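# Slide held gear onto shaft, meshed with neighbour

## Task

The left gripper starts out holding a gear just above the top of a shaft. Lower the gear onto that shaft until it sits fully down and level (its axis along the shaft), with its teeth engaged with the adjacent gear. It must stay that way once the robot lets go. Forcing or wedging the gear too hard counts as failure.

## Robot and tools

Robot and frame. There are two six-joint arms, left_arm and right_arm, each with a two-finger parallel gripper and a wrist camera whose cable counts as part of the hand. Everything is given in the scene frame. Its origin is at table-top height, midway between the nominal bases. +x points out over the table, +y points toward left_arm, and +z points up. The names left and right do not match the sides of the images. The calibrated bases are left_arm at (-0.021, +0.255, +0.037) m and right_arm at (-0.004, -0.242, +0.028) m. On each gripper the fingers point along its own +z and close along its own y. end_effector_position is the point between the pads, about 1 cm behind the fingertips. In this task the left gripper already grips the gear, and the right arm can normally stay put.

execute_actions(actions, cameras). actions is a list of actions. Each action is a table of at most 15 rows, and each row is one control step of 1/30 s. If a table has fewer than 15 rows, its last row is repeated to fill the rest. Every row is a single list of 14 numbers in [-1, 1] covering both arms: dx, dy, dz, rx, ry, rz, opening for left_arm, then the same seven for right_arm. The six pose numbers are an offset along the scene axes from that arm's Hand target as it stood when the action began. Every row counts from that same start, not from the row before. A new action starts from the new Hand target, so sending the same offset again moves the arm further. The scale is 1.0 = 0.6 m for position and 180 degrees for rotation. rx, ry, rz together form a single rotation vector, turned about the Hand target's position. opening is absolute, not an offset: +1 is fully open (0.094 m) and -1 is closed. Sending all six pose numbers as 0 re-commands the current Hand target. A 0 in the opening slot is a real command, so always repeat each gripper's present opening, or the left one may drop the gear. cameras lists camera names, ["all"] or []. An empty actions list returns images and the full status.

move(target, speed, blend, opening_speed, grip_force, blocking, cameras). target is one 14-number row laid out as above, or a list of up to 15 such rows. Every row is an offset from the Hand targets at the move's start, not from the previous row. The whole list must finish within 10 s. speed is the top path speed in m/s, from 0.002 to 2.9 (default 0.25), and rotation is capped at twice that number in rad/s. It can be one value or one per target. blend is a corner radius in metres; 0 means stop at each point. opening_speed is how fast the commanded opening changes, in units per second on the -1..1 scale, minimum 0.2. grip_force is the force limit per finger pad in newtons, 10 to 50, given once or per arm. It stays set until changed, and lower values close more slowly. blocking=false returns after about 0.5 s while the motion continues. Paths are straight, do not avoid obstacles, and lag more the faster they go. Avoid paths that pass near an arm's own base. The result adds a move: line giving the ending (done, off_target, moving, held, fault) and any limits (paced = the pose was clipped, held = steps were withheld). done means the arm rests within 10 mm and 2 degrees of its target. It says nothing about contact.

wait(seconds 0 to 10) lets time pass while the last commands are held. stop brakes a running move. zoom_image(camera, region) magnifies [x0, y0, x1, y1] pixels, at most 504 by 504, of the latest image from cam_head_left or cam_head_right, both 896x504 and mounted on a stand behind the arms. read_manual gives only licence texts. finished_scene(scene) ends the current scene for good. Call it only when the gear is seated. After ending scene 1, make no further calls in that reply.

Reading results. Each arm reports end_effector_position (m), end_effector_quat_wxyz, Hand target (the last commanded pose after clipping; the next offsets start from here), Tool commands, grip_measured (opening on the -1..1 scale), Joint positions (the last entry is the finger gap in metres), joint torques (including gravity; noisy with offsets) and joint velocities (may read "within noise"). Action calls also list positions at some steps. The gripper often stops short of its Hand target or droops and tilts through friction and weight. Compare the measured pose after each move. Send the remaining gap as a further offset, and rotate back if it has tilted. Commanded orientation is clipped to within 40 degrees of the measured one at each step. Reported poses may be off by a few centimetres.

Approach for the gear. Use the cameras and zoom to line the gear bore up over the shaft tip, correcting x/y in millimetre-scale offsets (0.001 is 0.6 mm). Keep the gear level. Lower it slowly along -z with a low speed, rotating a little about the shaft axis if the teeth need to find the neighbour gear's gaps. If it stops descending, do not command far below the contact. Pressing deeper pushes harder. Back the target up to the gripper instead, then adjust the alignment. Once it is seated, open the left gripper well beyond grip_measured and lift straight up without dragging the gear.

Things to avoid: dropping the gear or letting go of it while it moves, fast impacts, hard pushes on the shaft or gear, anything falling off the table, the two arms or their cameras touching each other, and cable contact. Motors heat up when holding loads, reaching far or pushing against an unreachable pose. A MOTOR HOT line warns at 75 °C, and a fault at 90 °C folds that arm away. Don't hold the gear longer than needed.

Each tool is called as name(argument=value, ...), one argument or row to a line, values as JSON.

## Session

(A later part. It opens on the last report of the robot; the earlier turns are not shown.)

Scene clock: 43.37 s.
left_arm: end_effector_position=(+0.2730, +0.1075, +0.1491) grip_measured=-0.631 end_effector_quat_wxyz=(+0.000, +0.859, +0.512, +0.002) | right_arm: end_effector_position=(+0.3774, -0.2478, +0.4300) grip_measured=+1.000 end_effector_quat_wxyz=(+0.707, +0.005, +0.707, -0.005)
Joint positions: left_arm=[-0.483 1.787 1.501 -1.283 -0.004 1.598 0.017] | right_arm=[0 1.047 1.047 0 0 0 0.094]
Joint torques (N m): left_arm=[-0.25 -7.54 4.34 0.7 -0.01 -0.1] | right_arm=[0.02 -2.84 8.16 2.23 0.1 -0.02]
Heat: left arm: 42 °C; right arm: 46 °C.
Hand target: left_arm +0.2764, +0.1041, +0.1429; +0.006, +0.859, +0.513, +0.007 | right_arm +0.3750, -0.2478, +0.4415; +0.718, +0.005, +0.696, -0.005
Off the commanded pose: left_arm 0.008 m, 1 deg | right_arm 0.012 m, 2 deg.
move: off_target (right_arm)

move(
  target=[-0.0153,0.005,0.12,0,0,0,-1,0,0,0,0,0,0,1],
  speed=0.15,
  cameras=["all"],
)

zoom_image(
  camera="cam_head_left",
  region=[370, 110, 440, 200],
)

zoom_image(
  camera="cam_head_right",
  region=[360, 110, 430, 200],
)

Scene clock: 46.90 s.
left_arm: end_effector_position=(+0.2682, +0.1085, +0.2057) grip_measured=-0.631 end_effector_quat_wxyz=(-0.002, +0.859, +0.512, +0.001) | right_arm: end_effector_position=(+0.3774, -0.2478, +0.4300) grip_measured=+1.000 end_effector_quat_wxyz=(+0.707, +0.005, +0.707, -0.005)
Joint positions: left_arm=[-0.488 1.787 1.726 -1.512 -0.004 1.595 0.017] | right_arm=[0 1.047 1.047 0 0 0 0.094]
Joint torques (N m): left_arm=[-0.32 -9.03 7.88 0.19 0 -0.11] | right_arm=[0.02 -2.84 8.17 2.23 0.1 -0.02]
Heat: left arm: 42 °C; right arm: 46 °C.
Hand target: left_arm +0.2673, +0.1072, +0.2148; +0.006, +0.858, +0.513, +0.007 | right_arm +0.3750, -0.2478, +0.4415; +0.718, +0.005, +0.696, -0.005
Off the commanded pose: left_arm 0.009 m, 1 deg | right_arm 0.012 m, 2 deg.
move: off_target (right_arm)

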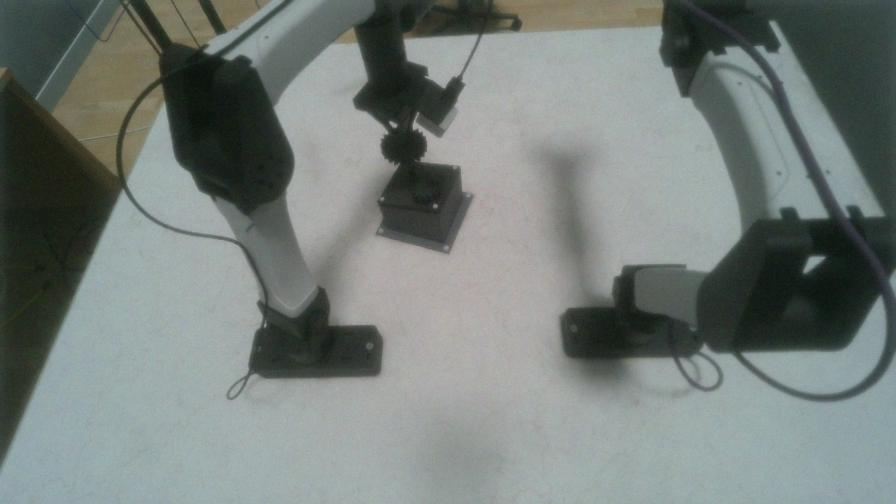

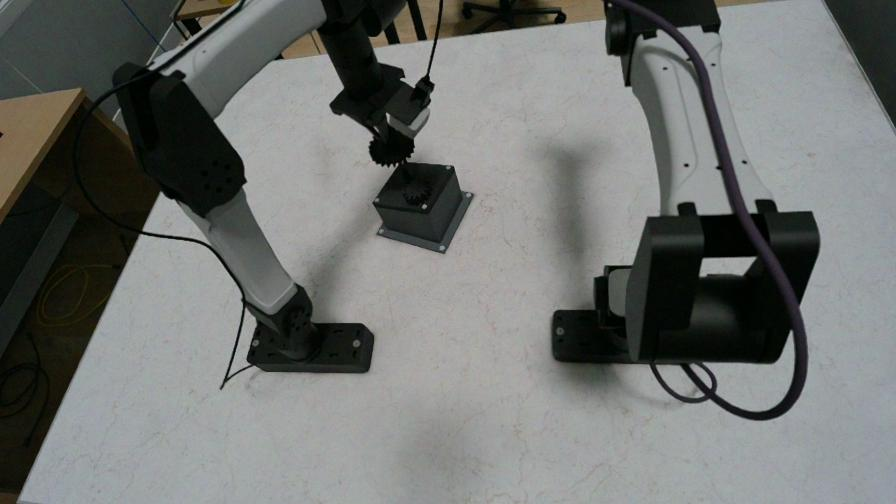

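Scaled by 5.600.

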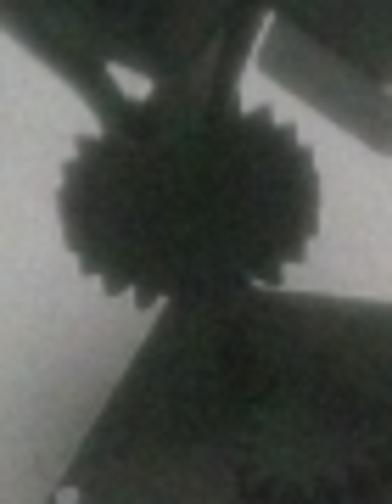

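Scaled by 5.600.

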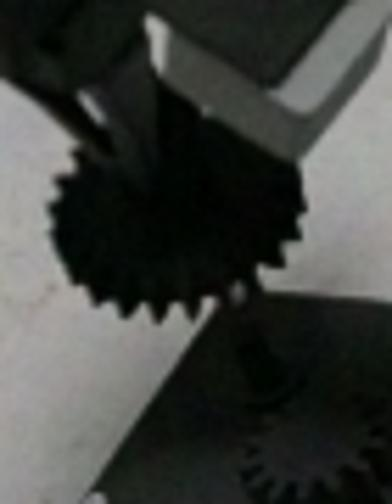

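move(
  target=[0.012,-0.002,0,0.04,-0.022,0,-1,0,0,0,0,0,0,1],
  speed=0.15,
  cameras=["all"],
)

zoom_image(
  camera="cam_head_left",
  region=[370, 110, 440, 200],
)

zoom_image(
  camera="cam_head_right",
  region=[360, 110, 430, 200],
)

Scene clock: 50.77 s.
left_arm: end_effector_position=(+0.2726, +0.1061, +0.2118) grip_measured=-0.631 end_effector_quat_wxyz=(-0.028, +0.858, +0.509, +0.064) | right_arm: end_effector_position=(+0.3774, -0.2478, +0.4300) grip_measured=+1.000 end_effector_quat_wxyz=(+0.707, +0.005, +0.707, -0.005)
Joint positions: left_arm=[-0.558 1.793 1.753 -1.519 -0.138 1.529 0.017] | right_arm=[0 1.047 1.047 0 0 0 0.094]
Joint torques (N m): left_arm=[-0.17 -7.1 8.09 0.21 -0.16 -0.07] | right_arm=[0.03 -2.84 8.18 2.23 0.1 -0.03]
Heat: left arm: 42 °C; right arm: 47 °C.
Hand target: left_arm +0.2744, +0.1060, +0.2149; -0.031, +0.856, +0.511, +0.069 | right_arm +0.3750, -0.2478, +0.4415; +0.718, +0.005, +0.696, -0.005
Off the commanded pose: left_arm 0.004 m, 1 deg | right_arm 0.012 m, 2 deg.
move: off_target (right_arm)

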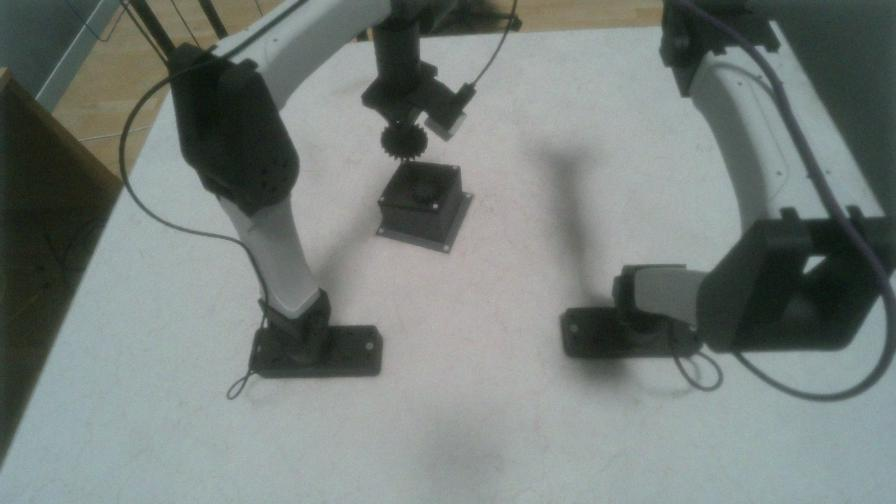

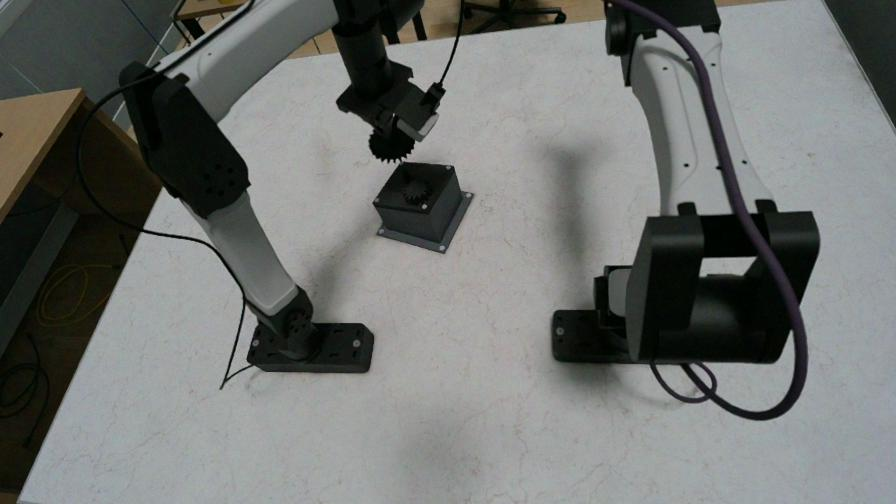

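Scaled by 5.600.

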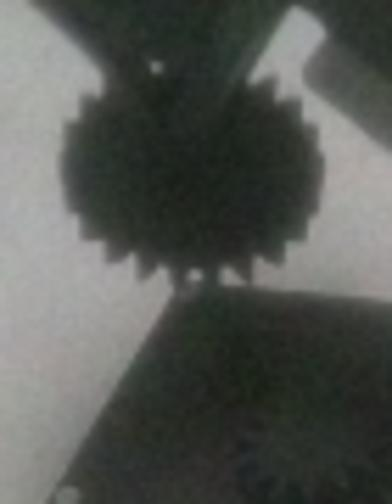

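Scaled by 5.600.

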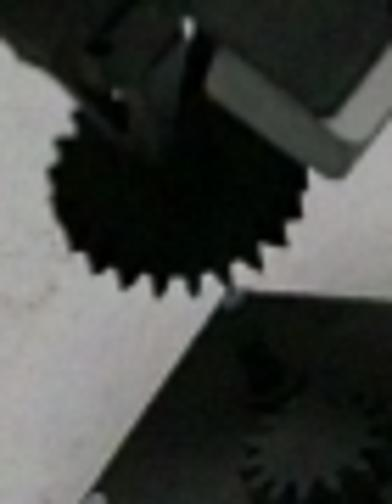

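move(
  target=[
    [0.0057,-0.0043,-0.06,-0.04,0.022,0,-1,0,0,0,0,0,0,1],
    [0.0057,-0.0043,-0.09,-0.04,0.022,0,-1,0,0,0,0,0,0,1],
    [0.0057,-0.0043,-0.118,-0.04,0.022,0,-1,0,0,0,0,0,0,1],
  ],
  speed=[0.15,0.06,0.03],
)

Scene clock: 57.37 s.
left_arm: end_effector_position=(+0.2737, +0.1057, +0.1496) grip_measured=-0.631 end_effector_quat_wxyz=(-0.003, +0.857, +0.515, +0.006) | right_arm: end_effector_position=(+0.3774, -0.2478, +0.4300) grip_measured=+1.000 end_effector_quat_wxyz=(+0.707, +0.005, +0.707, -0.005)
Joint positions: left_arm=[-0.492 1.793 1.511 -1.288 -0.013 1.583 0.017] | right_arm=[0 1.047 1.047 0 0 0 0.094]
Joint torques (N m): left_arm=[0.46 -7.73 4.52 0.67 0.14 0.05] | right_arm=[0.01 -2.84 8.17 2.24 0.1 -0.02]
Heat: left arm: 42 °C; right arm: 47 °C.
Hand target: left_arm +0.2778, +0.1035, +0.1441; +0.006, +0.859, +0.513, +0.007 | right_arm +0.3750, -0.2478, +0.4415; +0.718, +0.005, +0.696, -0.005
Off the commanded pose: left_arm 0.007 m, 1 deg | right_arm 0.012 m, 2 deg.
move: off_target (right_arm)

move(
  target=[
    [0.004,0.002,0.01,0,0,0,-1,0,0,0,0,0,0,1],
    [0.004,0.002,0.0,0,0,0,-1,0,0,0,0,0,0,1],
  ],
  speed=0.04,
)

move(
  target=[
    [0.007,0.001,0.01,0,0,0,-1,0,0,0,0,0,0,1],
    [0.007,0.001,0.0,0,0,0,-1,0,0,0,0,0,0,1],
  ],
  speed=0.04,
  cameras=["all"],
)

zoom_image(
  camera="cam_head_right",
  region=[375, 145, 435, 205],
)

zoom_image(
  camera="cam_head_left",
  region=[380, 145, 440, 205],
)

Scene clock: 60.97 s.
left_arm: end_effector_position=(+0.2759, +0.1055, +0.1496) grip_measured=-0.631 end_effector_quat_wxyz=(+0.001, +0.857, +0.515, +0.006) | right_arm: end_effector_position=(+0.3774, -0.2478, +0.4300) grip_measured=+1.000 end_effector_quat_wxyz=(+0.707, +0.005, +0.707, -0.005)
Joint positions: left_arm=[-0.487 1.793 1.511 -1.28 -0.008 1.589 0.017] | right_arm=[0 1.047 1.047 0 0 0 0.094]
Joint torques (N m): left_arm=[0.55 -7.2 5.18 0.59 0.05 0.08] | right_arm=[0.02 -2.85 8.16 2.23 0.1 -0.03]
Heat: left arm: 42 °C; right arm: 47 °C.
Hand target: left_arm +0.2802, +0.1046, +0.1441; +0.006, +0.859, +0.513, +0.007 | right_arm +0.3750, -0.2478, +0.4415; +0.718, +0.005, +0.696, -0.005
Off the commanded pose: left_arm 0.007 m, 1 deg | right_arm 0.012 m, 2 deg.
move: off_target (right_arm)

Scene clock: 62.20 s.
left_arm: end_effector_position=(+0.2798, +0.1061, +0.1494) grip_measured=-0.631 end_effector_quat_wxyz=(+0.003, +0.857, +0.515, +0.007) | right_arm: end_effector_position=(+0.3774, -0.2478, +0.4300) grip_measured=+1.000 end_effector_quat_wxyz=(+0.707, +0.005, +0.707, -0.005)
Joint positions: left_arm=[-0.48 1.801 1.52 -1.276 -0.008 1.595 0.017] | right_arm=[0 1.047 1.047 0 0 0 0.094]
Joint torques (N m): left_arm=[0.62 -6.79 5.87 0.57 0.04 0.07] | right_arm=[0.01 -2.85 8.2 2.23 0.1 -0.03]
Heat: left arm: 42 °C; right arm: 47 °C.
Hand target: left_arm +0.2844, +0.1053, +0.1440; +0.005, +0.859, +0.513, +0.007 | right_arm +0.3750, -0.2478, +0.4415; +0.718, +0.005, +0.696, -0.005
Off the commanded pose: left_arm 0.007 m, 0 deg | right_arm 0.012 m, 2 deg.
move: off_target (right_arm)

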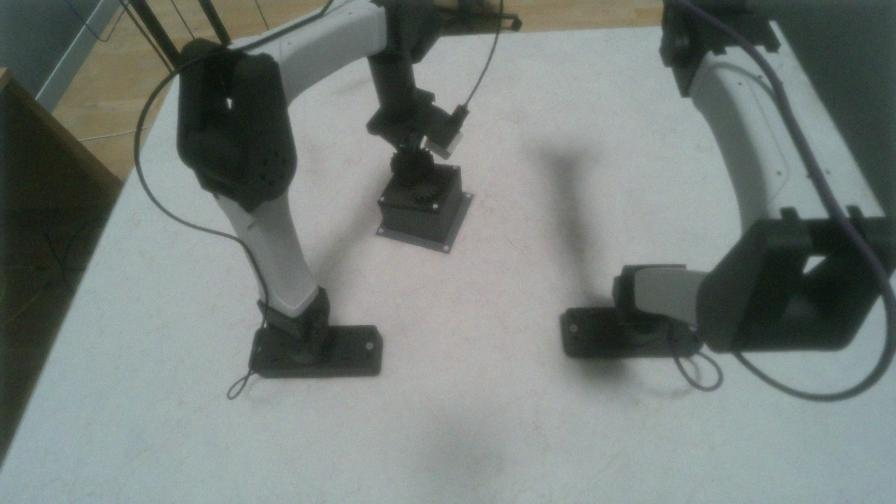

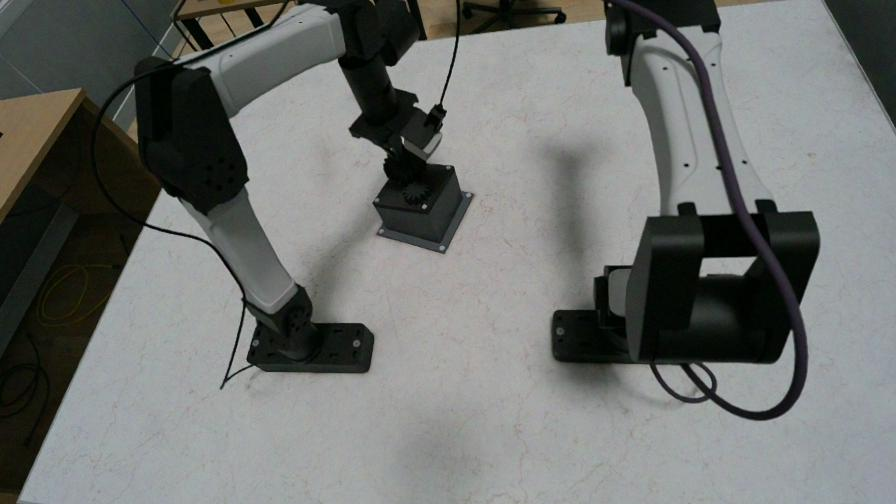

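Scaled by 8.400.

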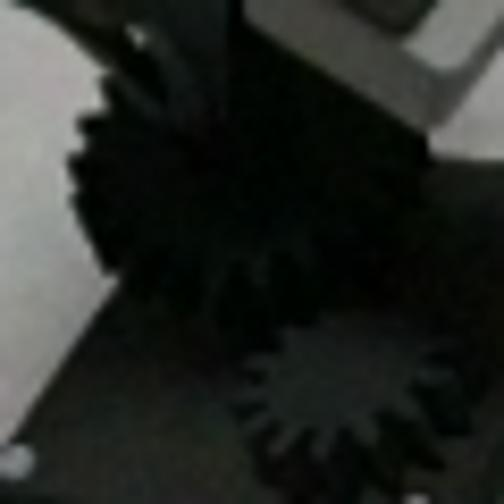

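Scaled by 8.400.

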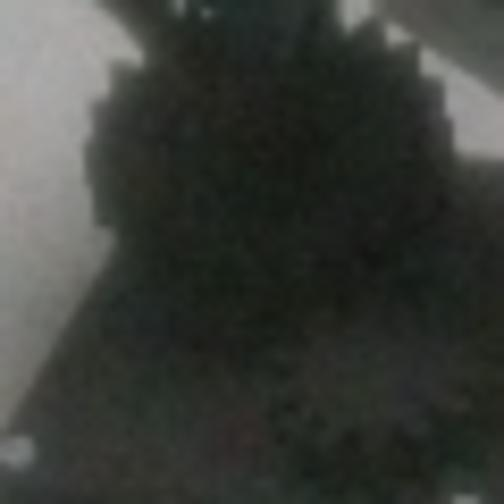

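move(
  target=[
    [-0.016,0.0015,0.018,0,0,0,-1,0,0,0,0,0,0,1],
    [-0.016,0.0015,0.0,0,0,0,-1,0,0,0,0,0,0,1],
  ],
  speed=0.04,
)

Scene clock: 64.23 s.
left_arm: end_effector_position=(+0.2786, +0.1071, +0.1487) grip_measured=-0.631 end_effector_quat_wxyz=(+0.008, +0.857, +0.515, +0.010) | right_arm: end_effector_position=(+0.3774, -0.2478, +0.4300) grip_measured=+1.000 end_effector_quat_wxyz=(+0.707, +0.005, +0.707, -0.005)
Joint positions: left_arm=[-0.48 1.785 1.497 -1.258 -0.009 1.595 0.017] | right_arm=[0 1.047 1.047 0 0 0 0.094]
Joint torques (N m): left_arm=[-0.27 -8.29 4.16 0.49 0.04 -0.04] | right_arm=[-0.01 -2.81 8.18 2.23 0.09 -0.02]
Heat: left arm: 42 °C; right arm: 47 °C.
Hand target: left_arm +0.2748, +0.1061, +0.1441; +0.006, +0.858, +0.513, +0.007 | right_arm +0.3750, -0.2478, +0.4415; +0.718, +0.005, +0.696, -0.005
Off the commanded pose: left_arm 0.006 m, 1 deg | right_arm 0.012 m, 2 deg.
move: off_target (right_arm)

move(
  target=[
    [-0.003,0.0012,0.035,0,0,0,-1,0,0,0,0,0,0,1],
    [-0.003,0.0012,0.0,0,0,0,-1,0,0,0,0,0,0,1],
  ],
  speed=0.06,
)

Scene clock: 66.37 s.
left_arm: end_effector_position=(+0.2711, +0.1104, +0.1490) grip_measured=-0.631 end_effector_quat_wxyz=(-0.001, +0.857, +0.515, +0.003) | right_arm: end_effector_position=(+0.3774, -0.2478, +0.4300) grip_measured=+1.000 end_effector_quat_wxyz=(+0.707, +0.005, +0.707, -0.005)
Joint positions: left_arm=[-0.48 1.776 1.487 -1.281 -0.007 1.595 0.017] | right_arm=[0 1.047 1.047 0 0 0 0.094]
Joint torques (N m): left_arm=[-0.38 -7.98 4.14 0.65 0.04 -0.05] | right_arm=[0.01 -2.84 8.16 2.23 0.1 -0.02]
Heat: left arm: 42 °C; right arm: 47 °C.
Hand target: left_arm +0.2731, +0.1069, +0.1440; +0.006, +0.858, +0.513, +0.007 | right_arm +0.3750, -0.2478, +0.4415; +0.718, +0.005, +0.696, -0.005
Off the commanded pose: left_arm 0.006 m, 1 deg | right_arm 0.012 m, 2 deg.
move: off_target (right_arm)

move(
  target=[0.002,-0.006,0,0,0,0,-1,0,0,0,0,0,0,1],
  speed=0.03,
)

move(
  target=[0,-0.004,0,0,0,0,-1,0,0,0,0,0,0,1],
  speed=0.03,
)

Scene clock: 67.63 s.
left_arm: end_effector_position=(+0.2713, +0.1086, +0.1490) grip_measured=-0.631 end_effector_quat_wxyz=(+0.001, +0.858, +0.514, +0.004) | right_arm: end_effector_position=(+0.3774, -0.2478, +0.4300) grip_measured=+1.000 end_effector_quat_wxyz=(+0.707, +0.005, +0.707, -0.005)
Joint positions: left_arm=[-0.484 1.776 1.487 -1.277 -0.006 1.595 0.017] | right_arm=[0 1.047 1.047 0 0 0 0.094]
Joint torques (N m): left_arm=[-0.68 -7.08 5.31 0.62 0.03 -0.12] | right_arm=[0.03 -2.84 8.14 2.24 0.1 -0.02]
Heat: left arm: 42 °C; right arm: 47 °C.
Hand target: left_arm +0.2742, +0.1032, +0.1440; +0.006, +0.859, +0.513, +0.007 | right_arm +0.3750, -0.2478, +0.4415; +0.718, +0.005, +0.696, -0.005
Off the commanded pose: left_arm 0.008 m, 1 deg | right_arm 0.012 m, 2 deg.
move: off_target (right_arm)

Scene clock: 68.33 s.
left_arm: end_effector_position=(+0.2713, +0.1063, +0.1495) grip_measured=-0.631 end_effector_quat_wxyz=(+0.002, +0.858, +0.513, +0.005) | right_arm: end_effector_position=(+0.3774, -0.2478, +0.4300) grip_measured=+1.000 end_effector_quat_wxyz=(+0.707, +0.005, +0.707, -0.005)
Joint positions: left_arm=[-0.49 1.776 1.489 -1.275 -0.006 1.59 0.017] | right_arm=[0 1.047 1.047 0 0 0 0.094]
Joint torques (N m): left_arm=[-0.69 -6.72 5.56 0.59 0.02 -0.1] | right_arm=[0.02 -2.84 8.17 2.23 0.1 -0.03]
Heat: left arm: 42 °C; right arm: 47 °C.
Hand target: left_arm +0.2742, +0.1008, +0.1441; +0.006, +0.859, +0.513, +0.007 | right_arm +0.3750, -0.2478, +0.4415; +0.718, +0.005, +0.696, -0.005
Off the commanded pose: left_arm 0.008 m, 0 deg | right_arm 0.012 m, 2 deg.
move: off_target (right_arm)

move(
  target=[
    [0.007,0.005,0.035,0,0,0,-1,0,0,0,0,0,0,1],
    [0.007,0.006,0.0,0,0,0,-1,0,0,0,0,0,0,1],
  ],
  speed=0.06,
)

Scene clock: 73.57 s.
left_arm: end_effector_position=(+0.2741, +0.1053, +0.1494) grip_measured=-0.631 end_effector_quat_wxyz=(+0.002, +0.858, +0.514, +0.005) | right_arm: end_effector_position=(+0.3774, -0.2478, +0.4300) grip_measured=+1.000 end_effector_quat_wxyz=(+0.707, +0.005, +0.707, -0.005)
Joint positions: left_arm=[-0.489 1.787 1.502 -1.277 -0.006 1.589 0.017] | right_arm=[0 1.047 1.047 0 0 0 0.094]
Joint torques (N m): left_arm=[0.5 -7.1 5.35 0.6 0.03 0.04] | right_arm=[0.02 -2.84 8.18 2.23 0.09 -0.03]
Heat: left arm: 42 °C; right arm: 47 °C.
Hand target: left_arm +0.2785, +0.1044, +0.1441; +0.006, +0.858, +0.513, +0.007 | right_arm +0.3750, -0.2478, +0.4415; +0.718, +0.005, +0.696, -0.005
Off the commanded pose: left_arm 0.007 m, 0 deg | right_arm 0.012 m, 2 deg.
move: off_target (right_arm)

move(
  target=[
    [0.003,0.004,0,0,0,0,-1,0,0,0,0,0,0,1],
    [0.003,0.007,0,0,0,0,-1,0,0,0,0,0,0,1],
    [0.003,0.010,0,0,0,0,-1,0,0,0,0,0,0,1],
  ],
  speed=0.01,
  blend=0.002,
)

move(
  target=[
    [0.00,0.003,0,0,0,0,-1,0,0,0,0,0,0,1],
    [0.00,0.006,0,0,0,0,-1,0,0,0,0,0,0,1],
  ],
  speed=0.01,
  blend=0.002,
)

Scene clock: 75.10 s.
left_arm: end_effector_position=(+0.2772, +0.1101, +0.1486) grip_measured=-0.631 end_effector_quat_wxyz=(+0.003, +0.857, +0.515, +0.006) | right_arm: end_effector_position=(+0.3774, -0.2478, +0.4300) grip_measured=+1.000 end_effector_quat_wxyz=(+0.707, +0.005, +0.707, -0.005)
Joint positions: left_arm=[-0.472 1.787 1.499 -1.271 -0.006 1.603 0.017] | right_arm=[0 1.047 1.047 0 0 0 0.094]
Joint torques (N m): left_arm=[0.68 -7.49 5.14 0.56 0.03 0.11] | right_arm=[-0.01 -2.82 8.16 2.23 0.1 -0.02]
Heat: left arm: 42 °C; right arm: 47 °C.
Hand target: left_arm +0.2803, +0.1105, +0.1441; +0.006, +0.859, +0.513, +0.007 | right_arm +0.3750, -0.2478, +0.4415; +0.718, +0.005, +0.696, -0.005
Off the commanded pose: left_arm 0.005 m, 0 deg | right_arm 0.012 m, 2 deg.
move: off_target (right_arm); blend cut to 0.0009 m at target 1, 0.0009 m at target 2

Scene clock: 75.90 s.
left_arm: end_effector_position=(+0.2775, +0.1122, +0.1454) grip_measured=-0.631 end_effector_quat_wxyz=(+0.003, +0.858, +0.514, +0.005) | right_arm: end_effector_position=(+0.3774, -0.2478, +0.4300) grip_measured=+1.000 end_effector_quat_wxyz=(+0.707, +0.005, +0.707, -0.005)
Joint positions: left_arm=[-0.465 1.787 1.487 -1.26 -0.004 1.613 0.017] | right_arm=[0 1.047 1.047 0 0 0 0.094]
Joint torques (N m): left_arm=[0.91 -7.94 5.7 0.49 0.01 0.09] | right_arm=[0.02 -2.85 8.18 2.23 0.1 -0.02]
Heat: left arm: 42 °C; right arm: 47 °C.
Hand target: left_arm +0.2802, +0.1141, +0.1440; +0.005, +0.858, +0.513, +0.007 | right_arm +0.3750, -0.2478, +0.4415; +0.718, +0.005, +0.696, -0.005
Off the commanded pose: left_arm 0.004 m, 0 deg | right_arm 0.012 m, 2 deg.
move: off_target (right_arm); blend cut to 0.0009 m at target 1

move(
  target=[
    [0,-0.002,-0.006,0,0,0,-1,0,0,0,0,0,0,1],
    [0,-0.002,-0.014,0,0,0,-1,0,0,0,0,0,0,1],
  ],
  speed=0.03,
)

move(
  target=[0,0,-0.006,0,0,0,-1,0,0,0,0,0,0,1],
  speed=0.03,
)

Scene clock: 77.50 s.
left_arm: end_effector_position=(+0.2773, +0.1113, +0.1386) grip_measured=-0.631 end_effector_quat_wxyz=(+0.006, +0.858, +0.514, +0.003) | right_arm: end_effector_position=(+0.3774, -0.2478, +0.4300) grip_measured=+1.000 end_effector_quat_wxyz=(+0.707, +0.005, +0.707, -0.005)
Joint positions: left_arm=[-0.465 1.787 1.46 -1.23 0.001 1.613 0.017] | right_arm=[0 1.047 1.047 0 0 0 0.094]
Joint torques (N m): left_arm=[0.55 -7.6 5.56 0.5 -0.05 0.05] | right_arm=[0.03 -2.82 8.16 2.24 0.1 -0.03]
Heat: left arm: 42 °C; right arm: 47 °C.
Hand target: left_arm +0.2802, +0.1129, +0.1356; +0.006, +0.858, +0.513, +0.007 | right_arm +0.3750, -0.2478, +0.4415; +0.718, +0.005, +0.696, -0.005
Off the commanded pose: left_arm 0.004 m, 0 deg | right_arm 0.012 m, 2 deg.
move: off_target (right_arm)

Scene clock: 78.20 s.
left_arm: end_effector_position=(+0.2773, +0.1112, +0.1380) grip_measured=-0.631 end_effector_quat_wxyz=(+0.006, +0.858, +0.514, +0.003) | right_arm: end_effector_position=(+0.3774, -0.2478, +0.4300) grip_measured=+1.000 end_effector_quat_wxyz=(+0.707, +0.005, +0.707, -0.005)
Joint positions: left_arm=[-0.465 1.787 1.457 -1.228 0.002 1.613 0.017] | right_arm=[0 1.047 1.047 0 0 0 0.094]
Joint torques (N m): left_arm=[0.54 -7.46 4.59 0.6 -0.05 0.05] | right_arm=[0.02 -2.82 8.16 2.23 0.1 -0.02]
Heat: left arm: 42 °C; right arm: 47 °C.
Hand target: left_arm +0.2802, +0.1128, +0.1320; +0.006, +0.858, +0.513, +0.007 | right_arm +0.3750, -0.2478, +0.4415; +0.718, +0.005, +0.696, -0.005
Off the commanded pose: left_arm 0.007 m, 0 deg | right_arm 0.012 m, 2 deg.
move: off_target (right_arm)

move(
  target=[
    [0,0,0,0,0,0.012,-1,0,0,0,0,0,0,1],
    [0,0,0,0,0,0.024,-1,0,0,0,0,0,0,1],
  ],
  speed=0.05,
  blend=0.002,
)

move(
  target=[
    [0,0,-0.001,0,0,0.012,-1,0,0,0,0,0,0,1],
    [0,0,-0.002,0,0,0.024,-1,0,0,0,0,0,0,1],
  ],
  speed=0.05,
  blend=0.002,
  cameras=["all"],
)

zoom_image(
  camera="cam_head_right",
  region=[375, 145, 435, 205],
)

Scene clock: 81.93 s.
left_arm: end_effector_position=(+0.2774, +0.1112, +0.1381) grip_measured=-0.631 end_effector_quat_wxyz=(+0.006, +0.843, +0.538, +0.003) | right_arm: end_effector_position=(+0.3774, -0.2478, +0.4300) grip_measured=+1.000 end_effector_quat_wxyz=(+0.707, +0.005, +0.707, -0.005)
Joint positions: left_arm=[-0.465 1.787 1.457 -1.227 0.002 1.556 0.017] | right_arm=[0 1.047 1.047 0 0 0 0.094]
Joint torques (N m): left_arm=[0.54 -7.41 4.67 0.61 -0.05 -0.16] | right_arm=[-0.02 -2.84 8.18 2.23 0.1 -0.03]
Heat: left arm: 42 °C; right arm: 47 °C.
Hand target: left_arm +0.2802, +0.1129, +0.1320; +0.005, +0.839, +0.545, +0.007 | right_arm +0.3750, -0.2478, +0.4415; +0.718, +0.005, +0.696, -0.005
Off the commanded pose: left_arm 0.007 m, 1 deg | right_arm 0.012 m, 2 deg.
move: off_target (right_arm)

Scene clock: 83.20 s.
left_arm: end_effector_position=(+0.2775, +0.1111, +0.1380) grip_measured=-0.631 end_effector_quat_wxyz=(+0.007, +0.822, +0.569, +0.003) | right_arm: end_effector_position=(+0.3774, -0.2478, +0.4300) grip_measured=+1.000 end_effector_quat_wxyz=(+0.707, +0.005, +0.707, -0.005)
Joint positions: left_arm=[-0.465 1.787 1.457 -1.226 0.002 1.481 0.017] | right_arm=[0 1.047 1.047 0 0 0 0.094]
Joint torques (N m): left_arm=[0.44 -7.32 4.36 0.62 -0.08 -0.15] | right_arm=[0.03 -2.84 8.17 2.23 0.1 -0.02]
Heat: left arm: 42 °C; right arm: 47 °C.
Hand target: left_arm +0.2803, +0.1128, +0.1309; +0.005, +0.817, +0.576, +0.007 | right_arm +0.3750, -0.2478, +0.4415; +0.718, +0.005, +0.696, -0.005
Off the commanded pose: left_arm 0.008 m, 1 deg | right_arm 0.012 m, 2 deg.
move: off_target (right_arm)

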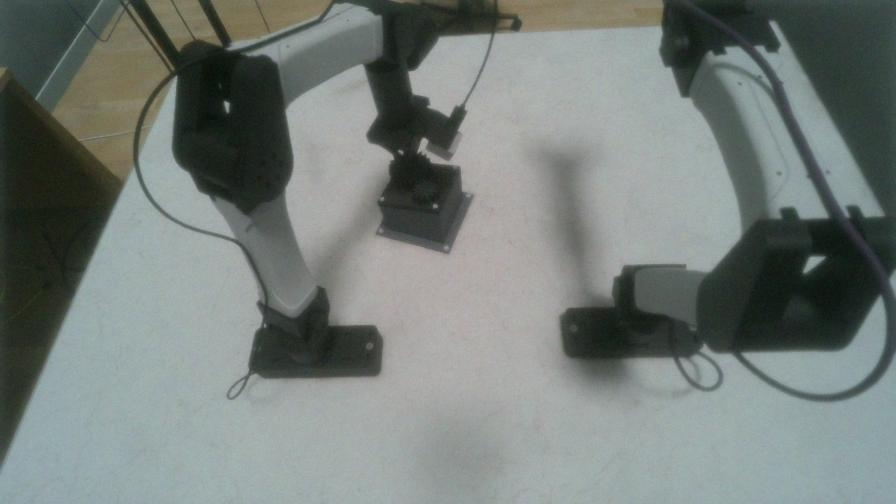

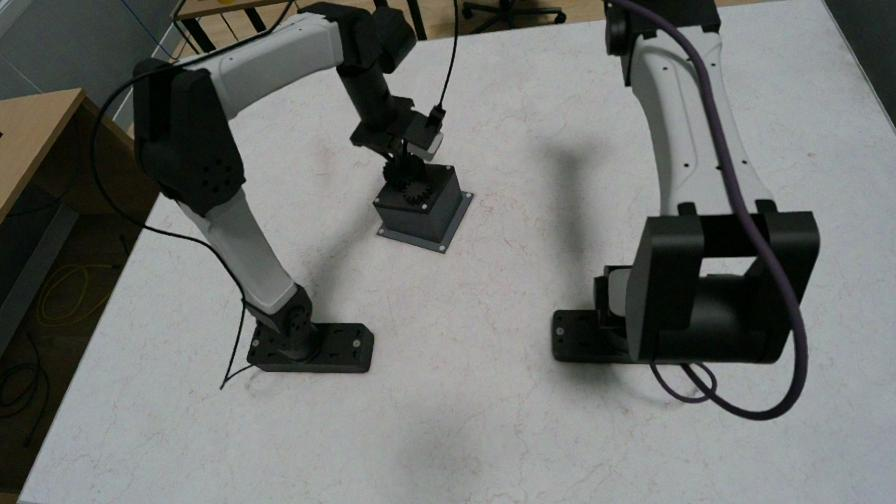

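Scaled by 8.400.

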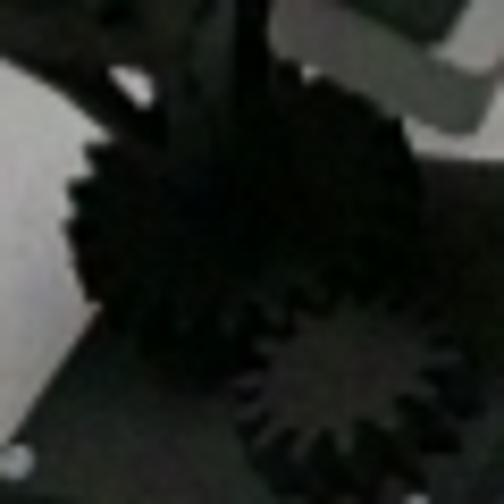

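move(
  target=[
    [0,0,-0.002,0,0,0.014,-1,0,0,0,0,0,0,1],
    [0,0,-0.003,0,0,0.028,-1,0,0,0,0,0,0,1],
  ],
  speed=0.05,
  blend=0.002,
)

move(
  target=[
    [0,0,-0.001,0,0,0.014,-1,0,0,0,0,0,0,1],
    [0,0,-0.001,0,0,0.028,-1,0,0,0,0,0,0,1],
  ],
  speed=0.05,
  blend=0.002,
  cameras=["all"],
)

zoom_image(
  camera="cam_head_right",
  region=[375, 145, 435, 205],
)

zoom_image(
  camera="cam_head_left",
  region=[380, 145, 440, 205],
)

Scene clock: 85.97 s.
left_arm: end_effector_position=(+0.2775, +0.1111, +0.1377) grip_measured=-0.631 end_effector_quat_wxyz=(+0.007, +0.797, +0.604, +0.003) | right_arm: end_effector_position=(+0.3774, -0.2478, +0.4300) grip_measured=+1.000 end_effector_quat_wxyz=(+0.707, +0.005, +0.707, -0.005)
Joint positions: left_arm=[-0.465 1.787 1.456 -1.225 0.002 1.396 0.017] | right_arm=[0 1.047 1.047 0 0 0 0.094]
Joint torques (N m): left_arm=[0.39 -7.21 4 0.68 -0.1 -0.23] | right_arm=[0.01 -2.81 8.14 2.24 0.1 -0.02]
Heat: left arm: 42 °C; right arm: 47 °C.
Hand target: left_arm +0.2802, +0.1129, +0.1290; +0.005, +0.791, +0.611, +0.008 | right_arm +0.3750, -0.2478, +0.4415; +0.718, +0.005, +0.696, -0.005
Off the commanded pose: left_arm 0.009 m, 1 deg | right_arm 0.012 m, 2 deg.
move: off_target (right_arm)

Scene clock: 87.33 s.
left_arm: end_effector_position=(+0.2777, +0.1110, +0.1376) grip_measured=-0.631 end_effector_quat_wxyz=(+0.007, +0.769, +0.639, +0.002) | right_arm: end_effector_position=(+0.3774, -0.2478, +0.4300) grip_measured=+1.000 end_effector_quat_wxyz=(+0.707, +0.005, +0.707, -0.005)
Joint positions: left_arm=[-0.465 1.787 1.455 -1.224 0.002 1.305 0.017] | right_arm=[0 1.047 1.047 0 0 0 0.094]
Joint torques (N m): left_arm=[0.36 -7.1 3.95 0.7 -0.09 -0.17] | right_arm=[0.01 -2.84 8.17 2.23 0.1 -0.03]
Heat: left arm: 42 °C; right arm: 47 °C.
Hand target: left_arm +0.2802, +0.1128, +0.1285; +0.004, +0.764, +0.646, +0.008 | right_arm +0.3750, -0.2478, +0.4415; +0.718, +0.005, +0.696, -0.005
Off the commanded pose: left_arm 0.010 m, 1 deg | right_arm 0.012 m, 2 deg.
move: off_target (right_arm)

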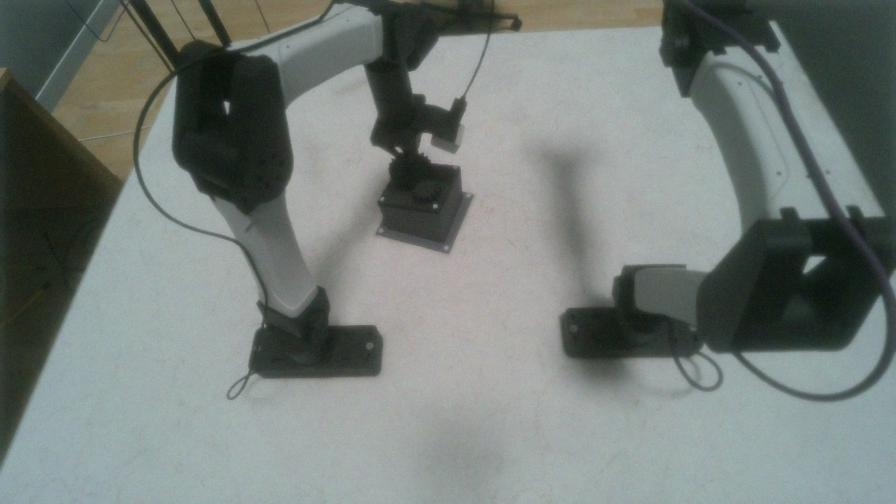

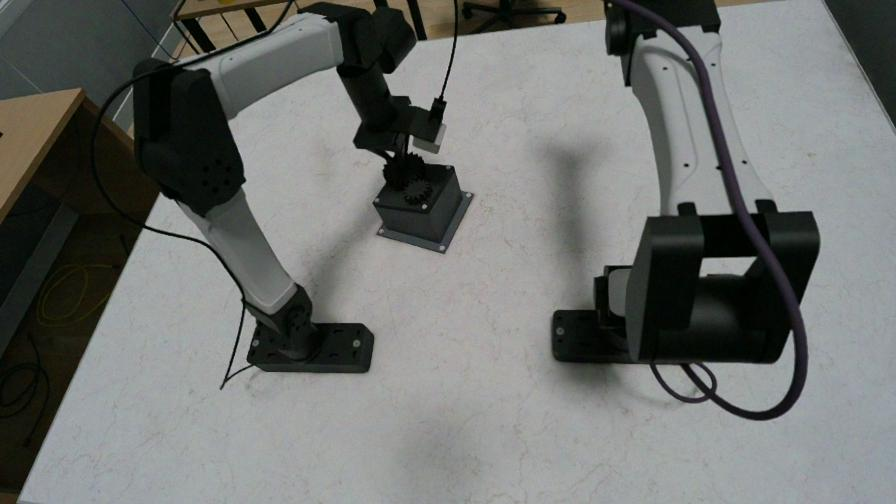

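Scaled by 8.400.

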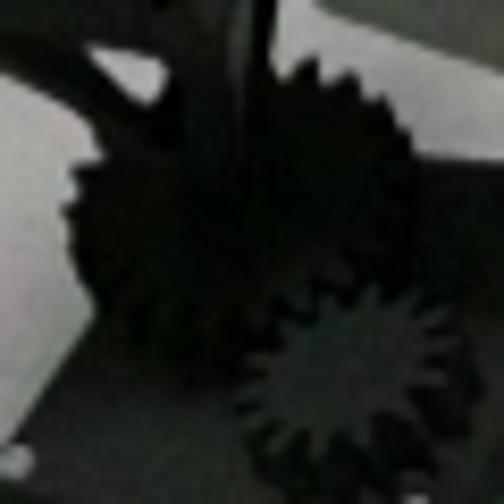

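Scaled by 8.400.

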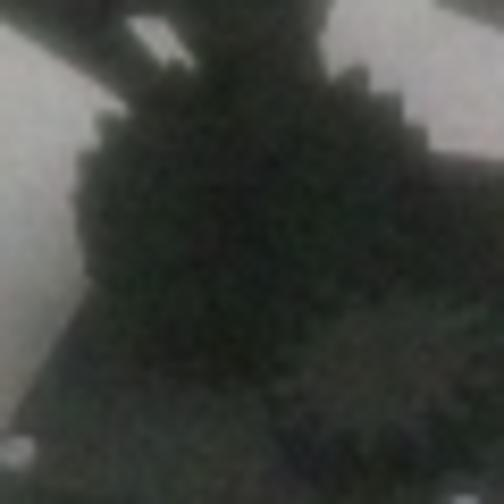

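move(
  target=[
    [-0.002,-0.002,0.01,0,0,0,-1,0,0,0,0,0,0,1],
    [-0.002,-0.002,0.011,0,0,0,-0.3,0,0,0,0,0,0,1],
  ],
  speed=0.05,
  opening_speed=0.8,
)

move(
  target=[0,0,0.12,0,0,0,-0.2,0,0,0,0,0,0,1],
  speed=0.12,
  cameras=["all"],
)

zoom_image(
  camera="cam_head_right",
  region=[375, 145, 435, 205],
)

zoom_image(
  camera="cam_head_left",
  region=[380, 145, 440, 205],
)

Scene clock: 90.50 s.
left_arm: end_effector_position=(+0.2777, +0.1115, +0.1371) grip_measured=-0.303 end_effector_quat_wxyz=(+0.006, +0.765, +0.643, +0.003) | right_arm: end_effector_position=(+0.3774, -0.2478, +0.4300) grip_measured=+1.000 end_effector_quat_wxyz=(+0.707, +0.005, +0.707, -0.005)
Joint positions: left_arm=[-0.465 1.788 1.455 -1.224 -0.001 1.294 0.033] | right_arm=[0 1.047 1.047 0 0 0 0.094]
Joint torques (N m): left_arm=[-0.05 -7.61 5.9 0.44 -0.08 -0.11] | right_arm=[0.02 -2.82 8.17 2.24 0.1 -0.03]
Heat: left arm: 42 °C; right arm: 47 °C.
Hand target: left_arm +0.2790, +0.1117, +0.1350; +0.004, +0.764, +0.645, +0.008 | right_arm +0.3750, -0.2478, +0.4415; +0.718, +0.005, +0.696, -0.005
Off the commanded pose: left_arm 0.002 m, 1 deg | right_arm 0.012 m, 2 deg.
move: off_target (right_arm)

Scene clock: 91.87 s.
left_arm: end_effector_position=(+0.2782, +0.1114, +0.2055) grip_measured=-0.203 end_effector_quat_wxyz=(+0.009, +0.765, +0.644, +0.005) | right_arm: end_effector_position=(+0.3774, -0.2478, +0.4300) grip_measured=+1.000 end_effector_quat_wxyz=(+0.707, +0.005, +0.707, -0.005)
Joint positions: left_arm=[-0.465 1.795 1.735 -1.491 -0.001 1.294 0.037] | right_arm=[0 1.047 1.047 0 0 0 0.094]
Joint torques (N m): left_arm=[-0.12 -7.13 7.75 0.27 -0.07 -0.11] | right_arm=[0.02 -2.82 8.16 2.23 0.09 -0.03]
Heat: left arm: 42 °C; right arm: 47 °C.
Hand target: left_arm +0.2790, +0.1117, +0.2070; +0.004, +0.764, +0.646, +0.008 | right_arm +0.3750, -0.2478, +0.4415; +0.718, +0.005, +0.696, -0.005
Off the commanded pose: left_arm 0.002 m, 1 deg | right_arm 0.012 m, 2 deg.
move: off_target (right_arm)

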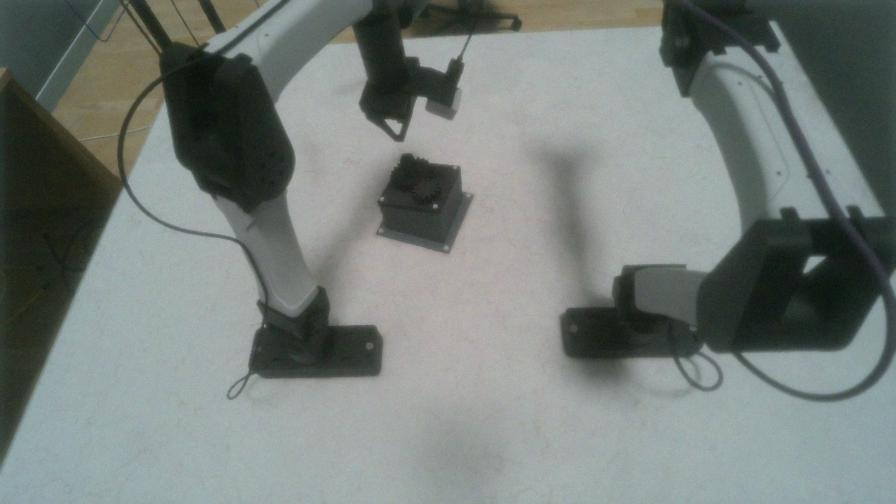

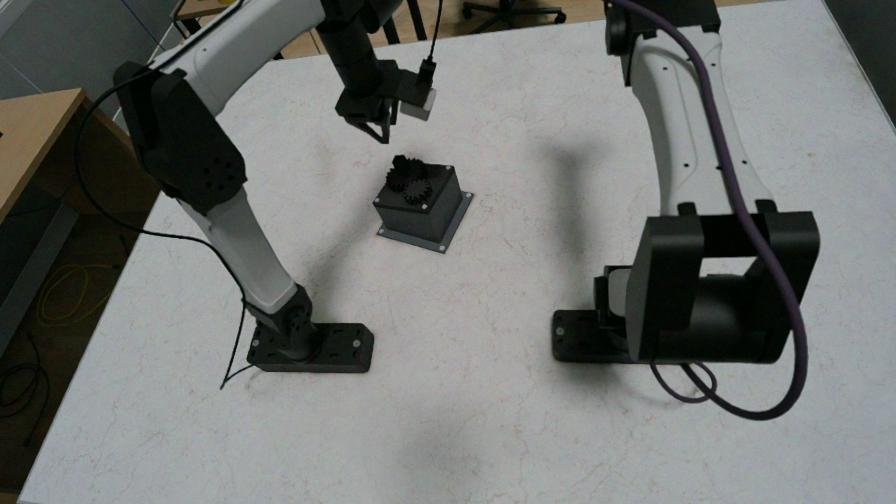

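Scaled by 8.400.

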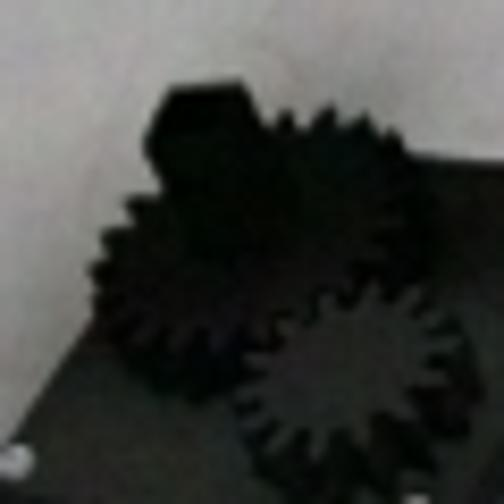

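Scaled by 8.400.

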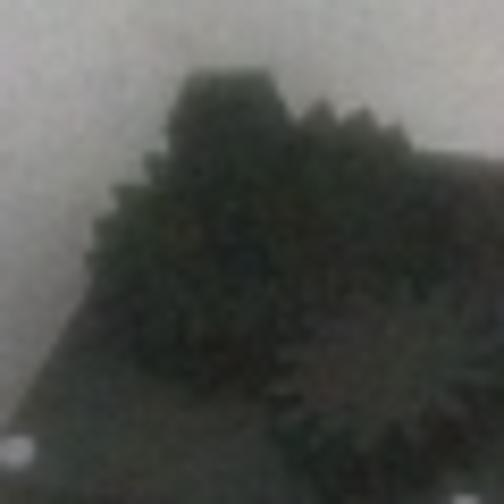

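finished_scene(
  scene=2,
)

The scene is finished: the task was done.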